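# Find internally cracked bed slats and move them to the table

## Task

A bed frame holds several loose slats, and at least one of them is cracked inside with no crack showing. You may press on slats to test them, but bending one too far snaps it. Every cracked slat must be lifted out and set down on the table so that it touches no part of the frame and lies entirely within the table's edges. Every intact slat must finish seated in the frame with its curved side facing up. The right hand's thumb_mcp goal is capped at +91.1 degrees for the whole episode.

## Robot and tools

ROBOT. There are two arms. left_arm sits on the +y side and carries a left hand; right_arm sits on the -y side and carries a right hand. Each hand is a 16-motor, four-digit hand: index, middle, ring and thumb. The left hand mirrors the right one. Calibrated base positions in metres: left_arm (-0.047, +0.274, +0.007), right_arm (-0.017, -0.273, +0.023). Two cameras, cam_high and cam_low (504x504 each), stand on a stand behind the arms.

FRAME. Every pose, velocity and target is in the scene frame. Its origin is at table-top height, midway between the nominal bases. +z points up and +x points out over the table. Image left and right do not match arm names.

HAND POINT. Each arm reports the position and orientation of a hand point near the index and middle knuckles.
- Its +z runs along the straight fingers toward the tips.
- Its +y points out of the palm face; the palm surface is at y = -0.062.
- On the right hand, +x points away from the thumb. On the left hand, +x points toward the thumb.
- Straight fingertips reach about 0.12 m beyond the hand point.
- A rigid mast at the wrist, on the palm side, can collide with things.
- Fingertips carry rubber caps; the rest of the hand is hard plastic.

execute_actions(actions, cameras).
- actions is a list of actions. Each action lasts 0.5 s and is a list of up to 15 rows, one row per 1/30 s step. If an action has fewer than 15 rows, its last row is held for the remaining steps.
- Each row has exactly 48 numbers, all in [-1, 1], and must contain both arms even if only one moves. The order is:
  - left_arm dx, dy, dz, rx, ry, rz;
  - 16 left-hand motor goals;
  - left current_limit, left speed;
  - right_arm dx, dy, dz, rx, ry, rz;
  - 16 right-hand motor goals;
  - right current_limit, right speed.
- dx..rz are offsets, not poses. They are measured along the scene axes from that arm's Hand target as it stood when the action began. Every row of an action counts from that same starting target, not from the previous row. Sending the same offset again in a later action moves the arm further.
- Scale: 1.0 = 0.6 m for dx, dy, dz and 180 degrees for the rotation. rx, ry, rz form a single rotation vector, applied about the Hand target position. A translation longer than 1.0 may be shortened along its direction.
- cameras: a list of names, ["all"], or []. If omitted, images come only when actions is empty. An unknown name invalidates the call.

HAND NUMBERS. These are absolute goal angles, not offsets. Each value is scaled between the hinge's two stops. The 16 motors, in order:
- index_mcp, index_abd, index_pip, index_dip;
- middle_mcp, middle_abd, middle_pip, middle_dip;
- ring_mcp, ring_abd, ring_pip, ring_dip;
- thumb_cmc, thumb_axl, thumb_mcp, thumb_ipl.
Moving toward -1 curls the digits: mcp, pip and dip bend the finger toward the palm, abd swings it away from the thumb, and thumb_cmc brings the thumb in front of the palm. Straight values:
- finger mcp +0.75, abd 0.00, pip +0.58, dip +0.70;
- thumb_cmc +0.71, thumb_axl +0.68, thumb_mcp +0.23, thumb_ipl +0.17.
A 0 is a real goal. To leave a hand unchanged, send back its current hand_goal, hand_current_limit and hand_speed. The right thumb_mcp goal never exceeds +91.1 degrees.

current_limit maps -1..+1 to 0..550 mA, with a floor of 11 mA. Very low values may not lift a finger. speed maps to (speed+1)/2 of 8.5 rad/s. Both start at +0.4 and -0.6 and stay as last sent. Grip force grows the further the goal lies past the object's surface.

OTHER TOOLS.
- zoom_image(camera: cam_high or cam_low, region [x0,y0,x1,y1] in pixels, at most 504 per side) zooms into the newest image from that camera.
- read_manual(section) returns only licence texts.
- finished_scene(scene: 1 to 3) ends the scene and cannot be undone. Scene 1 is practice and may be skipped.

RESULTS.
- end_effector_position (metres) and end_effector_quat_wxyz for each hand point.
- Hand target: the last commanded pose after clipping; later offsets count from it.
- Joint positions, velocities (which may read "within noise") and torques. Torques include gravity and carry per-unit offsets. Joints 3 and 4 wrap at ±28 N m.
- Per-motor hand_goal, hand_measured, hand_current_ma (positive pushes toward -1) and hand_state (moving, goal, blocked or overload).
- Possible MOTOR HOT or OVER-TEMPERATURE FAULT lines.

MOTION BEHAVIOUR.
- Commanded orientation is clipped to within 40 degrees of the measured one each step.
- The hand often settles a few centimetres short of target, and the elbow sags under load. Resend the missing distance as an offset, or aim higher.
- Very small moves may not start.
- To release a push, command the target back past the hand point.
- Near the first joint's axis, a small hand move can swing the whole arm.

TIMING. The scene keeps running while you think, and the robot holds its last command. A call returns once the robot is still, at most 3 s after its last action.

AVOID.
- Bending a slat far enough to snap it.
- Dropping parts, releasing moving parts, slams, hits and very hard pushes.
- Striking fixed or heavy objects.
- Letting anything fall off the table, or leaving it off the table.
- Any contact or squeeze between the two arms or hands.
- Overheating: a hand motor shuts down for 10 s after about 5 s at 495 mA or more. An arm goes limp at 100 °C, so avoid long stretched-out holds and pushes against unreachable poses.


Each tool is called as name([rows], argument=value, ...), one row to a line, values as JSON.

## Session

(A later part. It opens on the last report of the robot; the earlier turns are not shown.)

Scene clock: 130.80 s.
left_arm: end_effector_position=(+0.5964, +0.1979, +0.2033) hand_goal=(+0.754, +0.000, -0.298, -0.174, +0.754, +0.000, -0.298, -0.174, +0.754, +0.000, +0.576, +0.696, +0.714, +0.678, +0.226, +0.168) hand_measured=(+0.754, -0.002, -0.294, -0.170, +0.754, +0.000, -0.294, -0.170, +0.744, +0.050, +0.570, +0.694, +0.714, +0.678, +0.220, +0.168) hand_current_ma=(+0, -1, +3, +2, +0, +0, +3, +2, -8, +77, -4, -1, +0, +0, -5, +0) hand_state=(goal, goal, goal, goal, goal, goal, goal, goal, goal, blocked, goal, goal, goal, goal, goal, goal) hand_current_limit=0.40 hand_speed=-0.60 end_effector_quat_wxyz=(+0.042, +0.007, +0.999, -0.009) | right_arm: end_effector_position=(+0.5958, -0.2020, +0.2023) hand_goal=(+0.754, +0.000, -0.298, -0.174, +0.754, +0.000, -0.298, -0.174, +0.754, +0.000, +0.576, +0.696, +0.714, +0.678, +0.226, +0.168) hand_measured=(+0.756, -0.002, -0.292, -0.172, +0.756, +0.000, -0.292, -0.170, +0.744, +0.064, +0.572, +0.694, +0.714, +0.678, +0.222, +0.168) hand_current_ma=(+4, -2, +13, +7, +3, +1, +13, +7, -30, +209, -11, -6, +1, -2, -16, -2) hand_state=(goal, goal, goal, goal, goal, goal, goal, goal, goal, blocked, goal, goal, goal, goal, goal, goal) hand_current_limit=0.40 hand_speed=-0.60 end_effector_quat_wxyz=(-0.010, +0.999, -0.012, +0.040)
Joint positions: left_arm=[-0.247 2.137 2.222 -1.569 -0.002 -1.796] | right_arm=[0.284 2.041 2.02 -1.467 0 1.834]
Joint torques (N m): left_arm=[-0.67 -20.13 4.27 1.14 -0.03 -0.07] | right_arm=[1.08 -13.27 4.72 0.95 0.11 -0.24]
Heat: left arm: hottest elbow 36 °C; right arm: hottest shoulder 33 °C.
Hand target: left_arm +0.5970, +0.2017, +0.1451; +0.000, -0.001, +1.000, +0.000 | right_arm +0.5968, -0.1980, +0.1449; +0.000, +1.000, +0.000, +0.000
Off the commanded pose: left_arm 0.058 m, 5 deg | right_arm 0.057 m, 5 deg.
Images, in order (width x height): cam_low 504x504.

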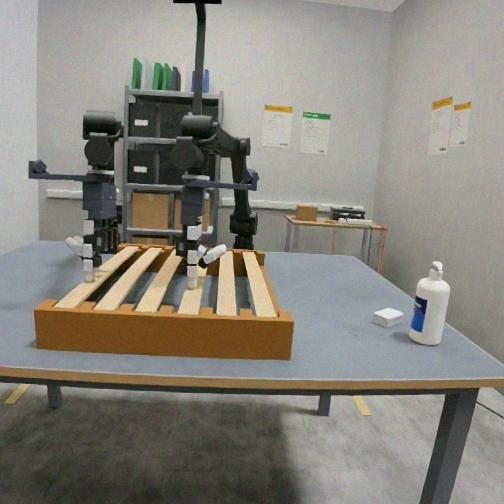

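execute_actions([
  [[0,0,0.08,0,0,0,0.754,0,-0.299,-0.174,0.754,0,-0.299,-0.174,0.754,0,0.576,0.696,0.714,0.678,0.226,0.168,0.4,-0.6,0,0,0.08,0,0,0,0.754,0,-0.299,-0.174,0.754,0,-0.299,-0.174,0.754,0,0.576,0.696,0.714,0.678,0.226,0.168,0.4,-0.6]],
  [[-0.1,0,0.08,0,0,0,0.754,0,-0.299,-0.174,0.754,0,-0.299,-0.174,0.754,0,-0.299,-0.174,0.714,0.678,0.226,0.168,0.4,-0.6,-0.1,0,0.08,0,0,0,0.754,0,-0.299,-0.174,0.754,0,-0.299,-0.174,0.754,0,-0.299,-0.174,0.714,0.678,0.226,0.168,0.4,-0.6]],
  [[-0.13,0,0,0,0,0,0.754,0,0.576,0.696,0.754,0,-0.299,-0.174,0.754,0,-0.299,-0.174,0.714,0.678,0.226,0.168,0.4,-0.6,-0.13,0,0,0,0,0,0.754,0,0.576,0.696,0.754,0,-0.299,-0.174,0.754,0,-0.299,-0.174,0.714,0.678,0.226,0.168,0.4,-0.6]],
  [[-0.118,0.012,0,0,0,0,0.754,0,0.576,0.696,0.754,0,-0.299,-0.174,0.754,0,-0.299,-0.174,0.714,0.678,0.226,0.168,0.4,-0.6,-0.118,0.0083,0,0,0,0,0.754,0,0.576,0.696,0.754,0,-0.299,-0.174,0.754,0,-0.299,-0.174,0.714,0.678,0.226,0.168,0.4,-0.6]],
  [[0,0,-0.04,0,0,0,0.754,0,0.576,0.696,0.754,0,-0.299,-0.174,0.754,0,-0.299,-0.174,0.714,0.678,0.226,0.168,0.4,-0.6,0,0,-0.04,0,0,0,0.754,0,0.576,0.696,0.754,0,-0.299,-0.174,0.754,0,-0.299,-0.174,0.714,0.678,0.226,0.168,0.4,-0.6]],
  [[0,0,-0.03,0,0,0,0.754,0,0.576,0.696,0.754,0,-0.299,-0.174,0.754,0,-0.299,-0.174,0.714,0.678,0.226,0.168,0.4,-0.6,0,0,-0.03,0,0,0,0.754,0,0.576,0.696,0.754,0,-0.299,-0.174,0.754,0,-0.299,-0.174,0.714,0.678,0.226,0.168,0.4,-0.6]],
])

execute_actions([
  [[0,0,-0.03,0,0,0,0.754,0,0.576,0.696,0.754,0,-0.299,-0.174,0.754,0,-0.299,-0.174,0.714,0.678,0.226,0.168,0.4,-0.6,0,0,-0.03,0,0,0,0.754,0,0.576,0.696,0.754,0,-0.299,-0.174,0.754,0,-0.299,-0.174,0.714,0.678,0.226,0.168,0.4,-0.6]],
])

execute_actions([
  [[0,0,-0.03,0,0,0,0.754,0,0.576,0.696,0.754,0,-0.299,-0.174,0.754,0,-0.299,-0.174,0.714,0.678,0.226,0.168,0.4,-0.6,0,0,-0.03,0,0,0,0.754,0,0.576,0.696,0.754,0,-0.299,-0.174,0.754,0,-0.299,-0.174,0.714,0.678,0.226,0.168,0.4,-0.6]],
])

execute_actions([
  [[0,0,-0.03,0,0,0,0.754,0,0.576,0.696,0.754,0,-0.299,-0.174,0.754,0,-0.299,-0.174,0.714,0.678,0.226,0.168,0.4,-0.6,0,0,-0.03,0,0,0,0.754,0,0.576,0.696,0.754,0,-0.299,-0.174,0.754,0,-0.299,-0.174,0.714,0.678,0.226,0.168,0.4,-0.6]],
], cameras=["cam_low"])

zoom_image(camera="cam_low", region=[40, 220, 300, 340])

Scene clock: 140.77 s.
left_arm: end_effector_position=(+0.3873, +0.2111, +0.2119) hand_goal=(+0.754, +0.000, +0.576, +0.696, +0.754, +0.000, -0.298, -0.174, +0.754, +0.000, -0.298, -0.174, +0.714, +0.678, +0.226, +0.168) hand_measured=(+0.754, +0.000, +0.574, +0.694, +0.756, -0.002, -0.294, -0.170, +0.756, -0.002, -0.292, -0.172, +0.714, +0.678, +0.222, +0.168) hand_current_ma=(+0, +0, -1, -1, +1, +0, +2, +2, +1, +0, +4, +1, +0, +0, -3, +0) hand_state=(goal, goal, goal, goal, goal, goal, goal, goal, goal, goal, goal, goal, goal, goal, goal, goal) hand_current_limit=0.40 hand_speed=-0.60 end_effector_quat_wxyz=(+0.009, +0.003, +1.000, -0.003) | right_arm: end_effector_position=(+0.3877, -0.1934, +0.2063) hand_goal=(+0.754, +0.000, +0.576, +0.696, +0.754, +0.000, -0.298, -0.174, +0.754, +0.000, -0.298, -0.174, +0.714, +0.678, +0.226, +0.168) hand_measured=(+0.754, +0.000, +0.574, +0.694, +0.756, -0.002, -0.294, -0.172, +0.756, -0.002, -0.292, -0.170, +0.714, +0.678, +0.222, +0.168) hand_current_ma=(+0, -1, -6, -5, +5, -2, +10, +7, +3, -3, +13, +8, +2, -2, -13, -2) hand_state=(goal, goal, goal, goal, goal, goal, goal, goal, goal, goal, goal, goal, goal, goal, goal, goal) hand_current_limit=0.40 hand_speed=-0.60 end_effector_quat_wxyz=(+0.000, +1.000, +0.009, +0.002)
Joint positions: left_arm=[-0.321 1.591 1.447 -1.408 0.001 -1.878] | right_arm=[0.415 1.552 1.342 -1.356 0 1.924]
Joint torques (N m): left_arm=[-1.9 -14.51 6.38 0.65 -0.16 -0.1] | right_arm=[0.38 -11.05 6.71 0.36 0.08 0.08]
Heat: left arm: hottest elbow 36 °C; right arm: hottest shoulder 33 °C.
Hand target: left_arm +0.3881, +0.2088, +0.1991; +0.000, -0.001, +1.000, +0.000 | right_arm +0.3880, -0.1932, +0.1988; +0.000, +1.000, +0.000, +0.000
Off the commanded pose: left_arm 0.013 m, 1 deg | right_arm 0.007 m, 1 deg.

Scene clock: 141.47 s.
left_arm: end_effector_position=(+0.3891, +0.2105, +0.2075) hand_goal=(+0.754, +0.000, +0.576, +0.696, +0.754, +0.000, -0.298, -0.174, +0.754, +0.000, -0.298, -0.174, +0.714, +0.678, +0.226, +0.168) hand_measured=(+0.750, +0.016, +0.574, +0.694, +0.756, -0.002, -0.294, -0.170, +0.756, -0.002, -0.292, -0.172, +0.714, +0.678, +0.222, +0.168) hand_current_ma=(-2, +13, -1, -1, +1, +0, +2, +2, +1, +0, +4, +1, +0, +0, -3, +0) hand_state=(goal, goal, goal, goal, goal, goal, goal, goal, goal, goal, goal, goal, goal, goal, goal, goal) hand_current_limit=0.40 hand_speed=-0.60 end_effector_quat_wxyz=(+0.017, +0.003, +1.000, -0.006) | right_arm: end_effector_position=(+0.3881, -0.1931, +0.2047) hand_goal=(+0.754, +0.000, +0.576, +0.696, +0.754, +0.000, -0.298, -0.174, +0.754, +0.000, -0.298, -0.174, +0.714, +0.678, +0.226, +0.168) hand_measured=(+0.748, +0.022, +0.574, +0.694, +0.756, -0.002, -0.294, -0.172, +0.756, -0.002, -0.292, -0.170, +0.714, +0.678, +0.222, +0.168) hand_current_ma=(-17, +62, -6, -5, +5, -2, +10, +7, +3, -3, +13, +8, +2, -2, -13, -2) hand_state=(goal, blocked, goal, goal, goal, goal, goal, goal, goal, goal, goal, goal, goal, goal, goal, goal) hand_current_limit=0.40 hand_speed=-0.60 end_effector_quat_wxyz=(-0.004, +1.000, +0.009, +0.011)
Joint positions: left_arm=[-0.321 1.586 1.432 -1.381 0.001 -1.878] | right_arm=[0.415 1.541 1.327 -1.333 0 1.924]
Joint torques (N m): left_arm=[-1.73 -13.33 4.75 1.29 -0.16 -0.09] | right_arm=[0.15 -8.7 5.22 1.21 0.11 0.1]
Heat: left arm: hottest elbow 36 °C; right arm: hottest shoulder 33 °C.
Hand target: left_arm +0.3883, +0.2087, +0.1813; +0.000, -0.001, +1.000, +0.000 | right_arm +0.3879, -0.1932, +0.1808; +0.000, +1.000, +0.000, +0.000
Off the commanded pose: left_arm 0.026 m, 2 deg | right_arm 0.024 m, 2 deg.

Scene clock: 142.17 s.
left_arm: end_effector_position=(+0.3880, +0.2107, +0.2054) hand_goal=(+0.754, +0.000, +0.576, +0.696, +0.754, +0.000, -0.298, -0.174, +0.754, +0.000, -0.298, -0.174, +0.714, +0.678, +0.226, +0.168) hand_measured=(+0.746, +0.034, +0.572, +0.694, +0.756, -0.002, -0.294, -0.170, +0.756, -0.002, -0.292, -0.172, +0.714, +0.678, +0.222, +0.168) hand_current_ma=(-7, +45, -2, -1, +1, +0, +2, +2, +1, +0, +4, +1, +0, +0, -3, +0) hand_state=(goal, blocked, goal, goal, goal, goal, goal, goal, goal, goal, goal, goal, goal, goal, goal, goal) hand_current_limit=0.40 hand_speed=-0.60 end_effector_quat_wxyz=(+0.029, +0.002, +1.000, -0.010) | right_arm: end_effector_position=(+0.3871, -0.1930, +0.2030) hand_goal=(+0.754, +0.000, +0.576, +0.696, +0.754, +0.000, -0.298, -0.174, +0.754, +0.000, -0.298, -0.174, +0.714, +0.678, +0.226, +0.168) hand_measured=(+0.742, +0.040, +0.570, +0.692, +0.756, -0.002, -0.294, -0.172, +0.756, -0.002, -0.292, -0.170, +0.714, +0.678, +0.222, +0.168) hand_current_ma=(-38, +121, -18, -7, +5, -2, +10, +7, +3, -3, +13, +8, +2, -2, -13, -2) hand_state=(goal, blocked, goal, goal, goal, goal, goal, goal, goal, goal, goal, goal, goal, goal, goal, goal) hand_current_limit=0.40 hand_speed=-0.60 end_effector_quat_wxyz=(-0.010, +1.000, +0.008, +0.023)
Joint positions: left_arm=[-0.321 1.568 1.407 -1.349 0.001 -1.879] | right_arm=[0.415 1.523 1.306 -1.304 -0.002 1.926]
Joint torques (N m): left_arm=[-1.9 -11.16 3.99 1.77 -0.2 -0.1] | right_arm=[0.5 -7.24 4.22 1.89 0.23 0.06]
Heat: left arm: hottest elbow 36 °C; right arm: hottest shoulder 33 °C.
Hand target: left_arm +0.3882, +0.2087, +0.1632; +0.000, -0.001, +1.000, +0.000 | right_arm +0.3880, -0.1933, +0.1628; +0.000, +1.000, +0.000, +0.000
Off the commanded pose: left_arm 0.042 m, 4 deg | right_arm 0.040 m, 3 deg.

Scene clock: 142.87 s.
left_arm: end_effector_position=(+0.3867, +0.2109, +0.2035) hand_goal=(+0.754, +0.000, +0.576, +0.696, +0.754, +0.000, -0.298, -0.174, +0.754, +0.000, -0.298, -0.174, +0.714, +0.678, +0.226, +0.168) hand_measured=(+0.742, +0.054, +0.570, +0.692, +0.756, -0.002, -0.294, -0.170, +0.756, -0.002, -0.292, -0.172, +0.714, +0.678, +0.222, +0.168) hand_current_ma=(-12, +85, -4, -3, +1, +0, +2, +2, +1, +0, +4, +1, +0, +0, -3, +0) hand_state=(goal, blocked, goal, goal, goal, goal, goal, goal, goal, goal, goal, goal, goal, goal, goal, goal) hand_current_limit=0.40 hand_speed=-0.60 end_effector_quat_wxyz=(+0.041, +0.002, +0.999, -0.015) | right_arm: end_effector_position=(+0.3861, -0.1928, +0.2012) hand_goal=(+0.754, +0.000, +0.576, +0.696, +0.754, +0.000, -0.298, -0.174, +0.754, +0.000, -0.298, -0.174, +0.714, +0.678, +0.226, +0.168) hand_measured=(+0.736, +0.058, +0.564, +0.690, +0.756, -0.002, -0.294, -0.172, +0.756, -0.002, -0.294, -0.170, +0.714, +0.678, +0.222, +0.168) hand_current_ma=(-61, +186, -34, -16, +4, -2, +10, +7, +3, -3, +13, +8, +2, -2, -13, -2) hand_state=(goal, blocked, goal, goal, goal, goal, goal, goal, goal, goal, goal, goal, goal, goal, goal, goal) hand_current_limit=0.40 hand_speed=-0.60 end_effector_quat_wxyz=(-0.016, +0.999, +0.007, +0.034)
Joint positions: left_arm=[-0.321 1.548 1.381 -1.316 0.003 -1.88] | right_arm=[0.415 1.506 1.284 -1.274 -0.005 1.928]
Joint torques (N m): left_arm=[-2.14 -8.88 3.21 2.24 -0.23 -0.09] | right_arm=[0.03 -5.19 3.38 2.4 0.34 0.03]
Heat: left arm: hottest elbow 36 °C; right arm: hottest shoulder 33 °C.
Hand target: left_arm +0.3882, +0.2087, +0.1451; +0.000, -0.001, +1.000, +0.000 | right_arm +0.3879, -0.1932, +0.1448; +0.000, +1.000, +0.000, +0.000
Off the commanded pose: left_arm 0.058 m, 5 deg | right_arm 0.056 m, 4 deg.
Images, in order (width x height): cam_low 504x504.

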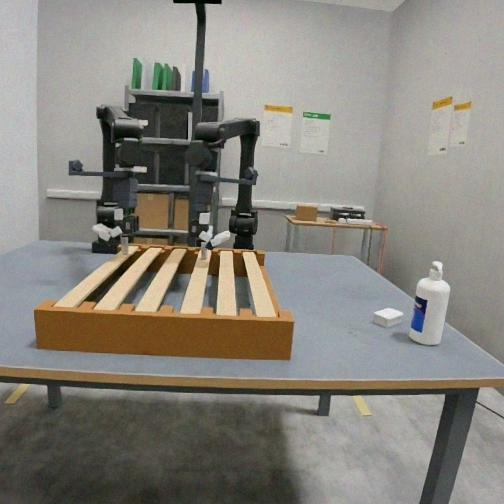

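Scaled by 1.938.

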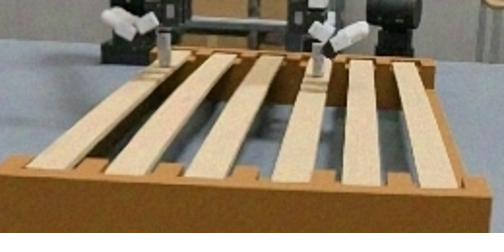

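execute_actions([
  [[0,0,0.08,0,0,0,0.754,0,0.576,0.696,0.754,0,-0.299,-0.174,0.754,0,-0.299,-0.174,0.714,0.678,0.226,0.168,0.4,-0.6,0,0,0.08,0,0,0,0.754,0,0.576,0.696,0.754,0,-0.299,-0.174,0.754,0,-0.299,-0.174,0.714,0.678,0.226,0.168,0.4,-0.6]],
  [[0,0.07,0.07,0,0,0,0.754,0,0.576,0.696,0.754,0,-0.299,-0.174,0.754,0,-0.299,-0.174,0.714,0.678,0.226,0.168,0.4,-0.6,0,0.07,0.07,0,0,0,0.754,0,0.576,0.696,0.754,0,-0.299,-0.174,0.754,0,-0.299,-0.174,0.714,0.678,0.226,0.168,0.4,-0.6]],
  [[0,0.0667,0,0,0,0,0.754,0,0.576,0.696,0.754,0,-0.299,-0.174,0.754,0,-0.299,-0.174,0.714,0.678,0.226,0.168,0.4,-0.6,0,0.0633,0,0,0,0,0.754,0,0.576,0.696,0.754,0,-0.299,-0.174,0.754,0,-0.299,-0.174,0.714,0.678,0.226,0.168,0.4,-0.6]],
  [[0,0,-0.03,0,0,0,0.754,0,0.576,0.696,0.754,0,-0.299,-0.174,0.754,0,-0.299,-0.174,0.714,0.678,0.226,0.168,0.4,-0.6,0,0,-0.03,0,0,0,0.754,0,0.576,0.696,0.754,0,-0.299,-0.174,0.754,0,-0.299,-0.174,0.714,0.678,0.226,0.168,0.4,-0.6]],
  [[0,0,-0.03,0,0,0,0.754,0,0.576,0.696,0.754,0,-0.299,-0.174,0.754,0,-0.299,-0.174,0.714,0.678,0.226,0.168,0.4,-0.6,0,0,-0.03,0,0,0,0.754,0,0.576,0.696,0.754,0,-0.299,-0.174,0.754,0,-0.299,-0.174,0.714,0.678,0.226,0.168,0.4,-0.6]],
])

execute_actions([
  [[0,0,-0.03,0,0,0,0.754,0,0.576,0.696,0.754,0,-0.299,-0.174,0.754,0,-0.299,-0.174,0.714,0.678,0.226,0.168,0.4,-0.6,0,0,-0.03,0,0,0,0.754,0,0.576,0.696,0.754,0,-0.299,-0.174,0.754,0,-0.299,-0.174,0.714,0.678,0.226,0.168,0.4,-0.6]],
])

execute_actions([
  [[0,0,-0.03,0,0,0,0.754,0,0.576,0.696,0.754,0,-0.299,-0.174,0.754,0,-0.299,-0.174,0.714,0.678,0.226,0.168,0.4,-0.6,0,0,-0.03,0,0,0,0.754,0,0.576,0.696,0.754,0,-0.299,-0.174,0.754,0,-0.299,-0.174,0.714,0.678,0.226,0.168,0.4,-0.6]],
])

execute_actions([
  [[0,0,-0.03,0,0,0,0.754,0,0.576,0.696,0.754,0,-0.299,-0.174,0.754,0,-0.299,-0.174,0.714,0.678,0.226,0.168,0.4,-0.6,0,0,-0.03,0,0,0,0.754,0,0.576,0.696,0.754,0,-0.299,-0.174,0.754,0,-0.299,-0.174,0.714,0.678,0.226,0.168,0.4,-0.6]],
], cameras=["cam_low"])

zoom_image(camera="cam_low", region=[40, 220, 300, 340])

execute_actions([
  [[0,0,0.08,0,0,0,0.754,0,0.576,0.696,0.754,0,-0.299,-0.174,0.754,0,-0.299,-0.174,0.714,0.678,0.226,0.168,0.4,-0.6,0,0,0.08,0,0,0,0.754,0,0.576,0.696,0.754,0,-0.299,-0.174,0.754,0,-0.299,-0.174,0.714,0.678,0.226,0.168,0.4,-0.6]],
  [[0,0.07,0.07,0,0,0,0.754,0,0.576,0.696,0.754,0,-0.299,-0.174,0.754,0,-0.299,-0.174,0.714,0.678,0.226,0.168,0.4,-0.6,0,0.07,0.07,0,0,0,0.754,0,0.576,0.696,0.754,0,-0.299,-0.174,0.754,0,-0.299,-0.174,0.714,0.678,0.226,0.168,0.4,-0.6]],
  [[0,0.0567,0,0,0,0,0.754,0,0.576,0.696,0.754,0,-0.299,-0.174,0.754,0,-0.299,-0.174,0.714,0.678,0.226,0.168,0.4,-0.6,0,0.0733,0,0,0,0,0.754,0,0.576,0.696,0.754,0,-0.299,-0.174,0.754,0,-0.299,-0.174,0.714,0.678,0.226,0.168,0.4,-0.6]],
  [[0,0,-0.03,0,0,0,0.754,0,0.576,0.696,0.754,0,-0.299,-0.174,0.754,0,-0.299,-0.174,0.714,0.678,0.226,0.168,0.4,-0.6,0,0,-0.03,0,0,0,0.754,0,0.576,0.696,0.754,0,-0.299,-0.174,0.754,0,-0.299,-0.174,0.714,0.678,0.226,0.168,0.4,-0.6]],
  [[0,0,-0.03,0,0,0,0.754,0,0.576,0.696,0.754,0,-0.299,-0.174,0.754,0,-0.299,-0.174,0.714,0.678,0.226,0.168,0.4,-0.6,0,0,-0.03,0,0,0,0.754,0,0.576,0.696,0.754,0,-0.299,-0.174,0.754,0,-0.299,-0.174,0.714,0.678,0.226,0.168,0.4,-0.6]],
])

execute_actions([
  [[0,0,-0.03,0,0,0,0.754,0,0.576,0.696,0.754,0,-0.299,-0.174,0.754,0,-0.299,-0.174,0.714,0.678,0.226,0.168,0.4,-0.6,0,0,-0.03,0,0,0,0.754,0,0.576,0.696,0.754,0,-0.299,-0.174,0.754,0,-0.299,-0.174,0.714,0.678,0.226,0.168,0.4,-0.6]],
])

execute_actions([
  [[0,0,-0.03,0,0,0,0.754,0,0.576,0.696,0.754,0,-0.299,-0.174,0.754,0,-0.299,-0.174,0.714,0.678,0.226,0.168,0.4,-0.6,0,0,-0.03,0,0,0,0.754,0,0.576,0.696,0.754,0,-0.299,-0.174,0.754,0,-0.299,-0.174,0.714,0.678,0.226,0.168,0.4,-0.6]],
])

execute_actions([
  [[0,0,-0.03,0,0,0,0.754,0,0.576,0.696,0.754,0,-0.299,-0.174,0.754,0,-0.299,-0.174,0.714,0.678,0.226,0.168,0.4,-0.6,0,0,-0.03,0,0,0,0.754,0,0.576,0.696,0.754,0,-0.299,-0.174,0.754,0,-0.299,-0.174,0.714,0.678,0.226,0.168,0.4,-0.6]],
])

Scene clock: 153.67 s.
left_arm: end_effector_position=(+0.3887, +0.2931, +0.2114) hand_goal=(+0.754, +0.000, +0.576, +0.696, +0.754, +0.000, -0.298, -0.174, +0.754, +0.000, -0.298, -0.174, +0.714, +0.678, +0.226, +0.168) hand_measured=(+0.754, -0.002, +0.576, +0.694, +0.756, -0.002, -0.294, -0.170, +0.756, -0.002, -0.292, -0.172, +0.716, +0.678, +0.222, +0.168) hand_current_ma=(+0, +0, +0, -1, +1, +0, +2, +2, +1, +0, +4, +1, +0, +0, -4, +0) hand_state=(goal, goal, goal, goal, goal, goal, goal, goal, goal, goal, goal, goal, goal, goal, goal, goal) hand_current_limit=0.40 hand_speed=-0.60 end_effector_quat_wxyz=(+0.008, -0.009, +1.000, +0.000) | right_arm: end_effector_position=(+0.3880, -0.1119, +0.2077) hand_goal=(+0.754, +0.000, +0.576, +0.696, +0.754, +0.000, -0.298, -0.174, +0.754, +0.000, -0.298, -0.174, +0.714, +0.678, +0.226, +0.168) hand_measured=(+0.752, -0.002, +0.574, +0.694, +0.754, -0.002, -0.294, -0.172, +0.754, -0.002, -0.294, -0.170, +0.714, +0.678, +0.222, +0.168) hand_current_ma=(-5, -3, -6, -5, +0, -2, +10, +7, +0, -3, +12, +8, -1, -2, -16, -2) hand_state=(goal, goal, goal, goal, goal, goal, goal, goal, goal, goal, goal, goal, goal, goal, goal, goal) hand_current_limit=0.40 hand_speed=-0.60 end_effector_quat_wxyz=(-0.002, +1.000, +0.010, +0.004)
Joint positions: left_arm=[-0.15 1.553 1.4 -1.401 -0.002 -1.73] | right_arm=[0.57 1.638 1.45 -1.373 0 2.076]
Joint torques (N m): left_arm=[-2.14 -14.33 5.61 0.73 -0.08 0.12] | right_arm=[0.03 -11.75 6.63 0.36 0.08 0.08]
Heat: left arm: hottest elbow 35 °C; right arm: hottest shoulder 33 °C.
Hand target: left_arm +0.3882, +0.2908, +0.1992; +0.000, -0.001, +1.000, +0.000 | right_arm +0.3880, -0.1131, +0.1989; +0.000, +1.000, +0.000, +0.000
Off the commanded pose: left_arm 0.012 m, 1 deg | right_arm 0.009 m, 1 deg.

Scene clock: 154.37 s.
left_arm: end_effector_position=(+0.3876, +0.2933, +0.2091) hand_goal=(+0.754, +0.000, +0.576, +0.696, +0.754, +0.000, -0.298, -0.174, +0.754, +0.000, -0.298, -0.174, +0.714, +0.678, +0.226, +0.168) hand_measured=(+0.752, +0.016, +0.576, +0.694, +0.756, -0.002, -0.294, -0.170, +0.756, -0.002, -0.292, -0.172, +0.716, +0.678, +0.222, +0.168) hand_current_ma=(-1, +15, +0, -1, +1, +0, +2, +2, +1, +0, +4, +1, +0, +0, -4, +0) hand_state=(goal, goal, goal, goal, goal, goal, goal, goal, goal, goal, goal, goal, goal, goal, goal, goal) hand_current_limit=0.40 hand_speed=-0.60 end_effector_quat_wxyz=(+0.019, -0.009, +1.000, -0.002) | right_arm: end_effector_position=(+0.3880, -0.1116, +0.2058) hand_goal=(+0.754, +0.000, +0.576, +0.696, +0.754, +0.000, -0.298, -0.174, +0.754, +0.000, -0.298, -0.174, +0.714, +0.678, +0.226, +0.168) hand_measured=(+0.744, +0.016, +0.570, +0.694, +0.754, -0.002, -0.294, -0.172, +0.754, -0.002, -0.294, -0.170, +0.714, +0.678, +0.222, +0.168) hand_current_ma=(-30, +43, -13, -5, +0, -2, +10, +7, +0, -3, +12, +8, -1, -2, -16, -2) hand_state=(goal, goal, goal, goal, goal, goal, goal, goal, goal, goal, goal, goal, goal, goal, goal, goal) hand_current_limit=0.40 hand_speed=-0.60 end_effector_quat_wxyz=(-0.007, +1.000, +0.010, +0.012)
Joint positions: left_arm=[-0.15 1.537 1.377 -1.372 -0.002 -1.73] | right_arm=[0.57 1.627 1.434 -1.349 -0.001 2.076]
Joint torques (N m): left_arm=[-1.9 -12.51 4.53 1.37 -0.06 0.11] | right_arm=[-0.09 -10.7 5.27 0.95 0.13 0.07]
Heat: left arm: hottest elbow 35 °C; right arm: hottest shoulder 33 °C.
Hand target: left_arm +0.3882, +0.2908, +0.1812; +0.000, -0.001, +1.000, +0.000 | right_arm +0.3878, -0.1132, +0.1808; +0.000, +1.000, +0.000, -0.001
Off the commanded pose: left_arm 0.028 m, 2 deg | right_arm 0.025 m, 2 deg.

Scene clock: 155.07 s.
left_arm: end_effector_position=(+0.3861, +0.2935, +0.2078) hand_goal=(+0.754, +0.000, +0.576, +0.696, +0.754, +0.000, -0.298, -0.174, +0.754, +0.000, -0.298, -0.174, +0.714, +0.678, +0.226, +0.168) hand_measured=(+0.750, +0.034, +0.576, +0.694, +0.756, -0.002, -0.294, -0.170, +0.756, -0.002, -0.292, -0.172, +0.716, +0.678, +0.222, +0.168) hand_current_ma=(-2, +45, +0, -1, +1, +0, +2, +2, +1, +0, +4, +1, +0, +0, -4, +0) hand_state=(goal, blocked, goal, goal, goal, goal, goal, goal, goal, goal, goal, goal, goal, goal, goal, goal) hand_current_limit=0.40 hand_speed=-0.60 end_effector_quat_wxyz=(+0.033, -0.009, +0.999, -0.004) | right_arm: end_effector_position=(+0.3871, -0.1115, +0.2039) hand_goal=(+0.754, +0.000, +0.576, +0.696, +0.754, +0.000, -0.298, -0.174, +0.754, +0.000, -0.298, -0.174, +0.714, +0.678, +0.226, +0.168) hand_measured=(+0.736, +0.030, +0.566, +0.690, +0.754, -0.002, -0.294, -0.172, +0.754, -0.002, -0.294, -0.170, +0.714, +0.678, +0.222, +0.168) hand_current_ma=(-58, +90, -31, -13, +0, -2, +10, +7, +0, -3, +12, +8, -1, -2, -16, -2) hand_state=(goal, blocked, goal, goal, goal, goal, goal, goal, goal, goal, goal, goal, goal, goal, goal, goal) hand_current_limit=0.40 hand_speed=-0.60 end_effector_quat_wxyz=(-0.015, +1.000, +0.010, +0.023)
Joint positions: left_arm=[-0.15 1.516 1.351 -1.34 -0.002 -1.73] | right_arm=[0.57 1.609 1.411 -1.319 -0.004 2.077]
Joint torques (N m): left_arm=[-2.08 -9.99 3.77 1.91 -0.09 0.11] | right_arm=[-0.26 -8.41 4.41 1.65 0.26 0.06]
Heat: left arm: hottest elbow 35 °C; right arm: hottest shoulder 33 °C.
Hand target: left_arm +0.3882, +0.2908, +0.1633; +0.000, -0.001, +1.000, +0.000 | right_arm +0.3879, -0.1132, +0.1628; +0.000, +1.000, +0.000, +0.000
Off the commanded pose: left_arm 0.045 m, 4 deg | right_arm 0.041 m, 3 deg.

Scene clock: 155.77 s.
left_arm: end_effector_position=(+0.3846, +0.2936, +0.2060) hand_goal=(+0.754, +0.000, +0.576, +0.696, +0.754, +0.000, -0.298, -0.174, +0.754, +0.000, -0.298, -0.174, +0.714, +0.678, +0.226, +0.168) hand_measured=(+0.748, +0.054, +0.574, +0.694, +0.756, -0.002, -0.294, -0.170, +0.756, -0.002, -0.292, -0.172, +0.716, +0.678, +0.222, +0.168) hand_current_ma=(-4, +86, -1, -1, +1, +0, +2, +2, +1, +0, +4, +1, +0, +0, -4, +0) hand_state=(goal, blocked, goal, goal, goal, goal, goal, goal, goal, goal, goal, goal, goal, goal, goal, goal) hand_current_limit=0.40 hand_speed=-0.60 end_effector_quat_wxyz=(+0.046, -0.009, +0.999, -0.006) | right_arm: end_effector_position=(+0.3862, -0.1112, +0.2019) hand_goal=(+0.754, +0.000, +0.576, +0.696, +0.754, +0.000, -0.298, -0.174, +0.754, +0.000, -0.298, -0.174, +0.714, +0.678, +0.226, +0.168) hand_measured=(+0.728, +0.046, +0.558, +0.688, +0.754, -0.002, -0.294, -0.172, +0.754, -0.002, -0.294, -0.170, +0.714, +0.678, +0.222, +0.168) hand_current_ma=(-90, +141, -54, -25, +0, -2, +10, +7, +0, -3, +12, +8, -1, -2, -16, -2) hand_state=(blocked, blocked, goal, goal, goal, goal, goal, goal, goal, goal, goal, goal, goal, goal, goal, goal) hand_current_limit=0.40 hand_speed=-0.60 end_effector_quat_wxyz=(-0.023, +0.999, +0.009, +0.033)
Joint positions: left_arm=[-0.15 1.496 1.325 -1.308 -0.001 -1.73] | right_arm=[0.57 1.591 1.388 -1.288 -0.008 2.079]
Joint torques (N m): left_arm=[-1.96 -7.53 2.96 2.28 -0.08 0.11] | right_arm=[0.03 -6.42 3.7 2.02 0.39 0.02]
Heat: left arm: hottest elbow 35 °C; right arm: hottest shoulder 33 °C.
Hand target: left_arm +0.3880, +0.2908, +0.1451; +0.000, -0.001, +1.000, +0.000 | right_arm +0.3880, -0.1132, +0.1450; +0.000, +1.000, +0.000, +0.000
Off the commanded pose: left_arm 0.061 m, 5 deg | right_arm 0.057 m, 5 deg.
Images, in order (width x height): cam_low 504x504.

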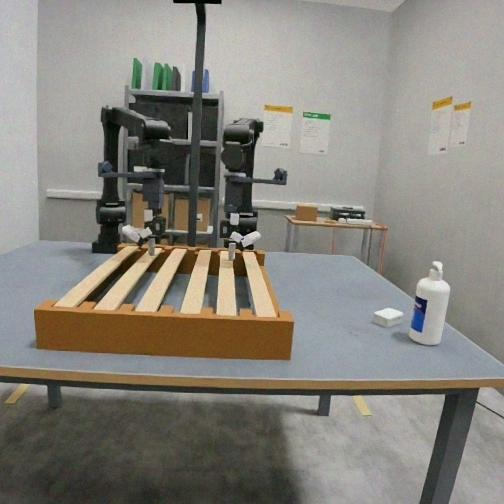

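Scaled by 1.938.

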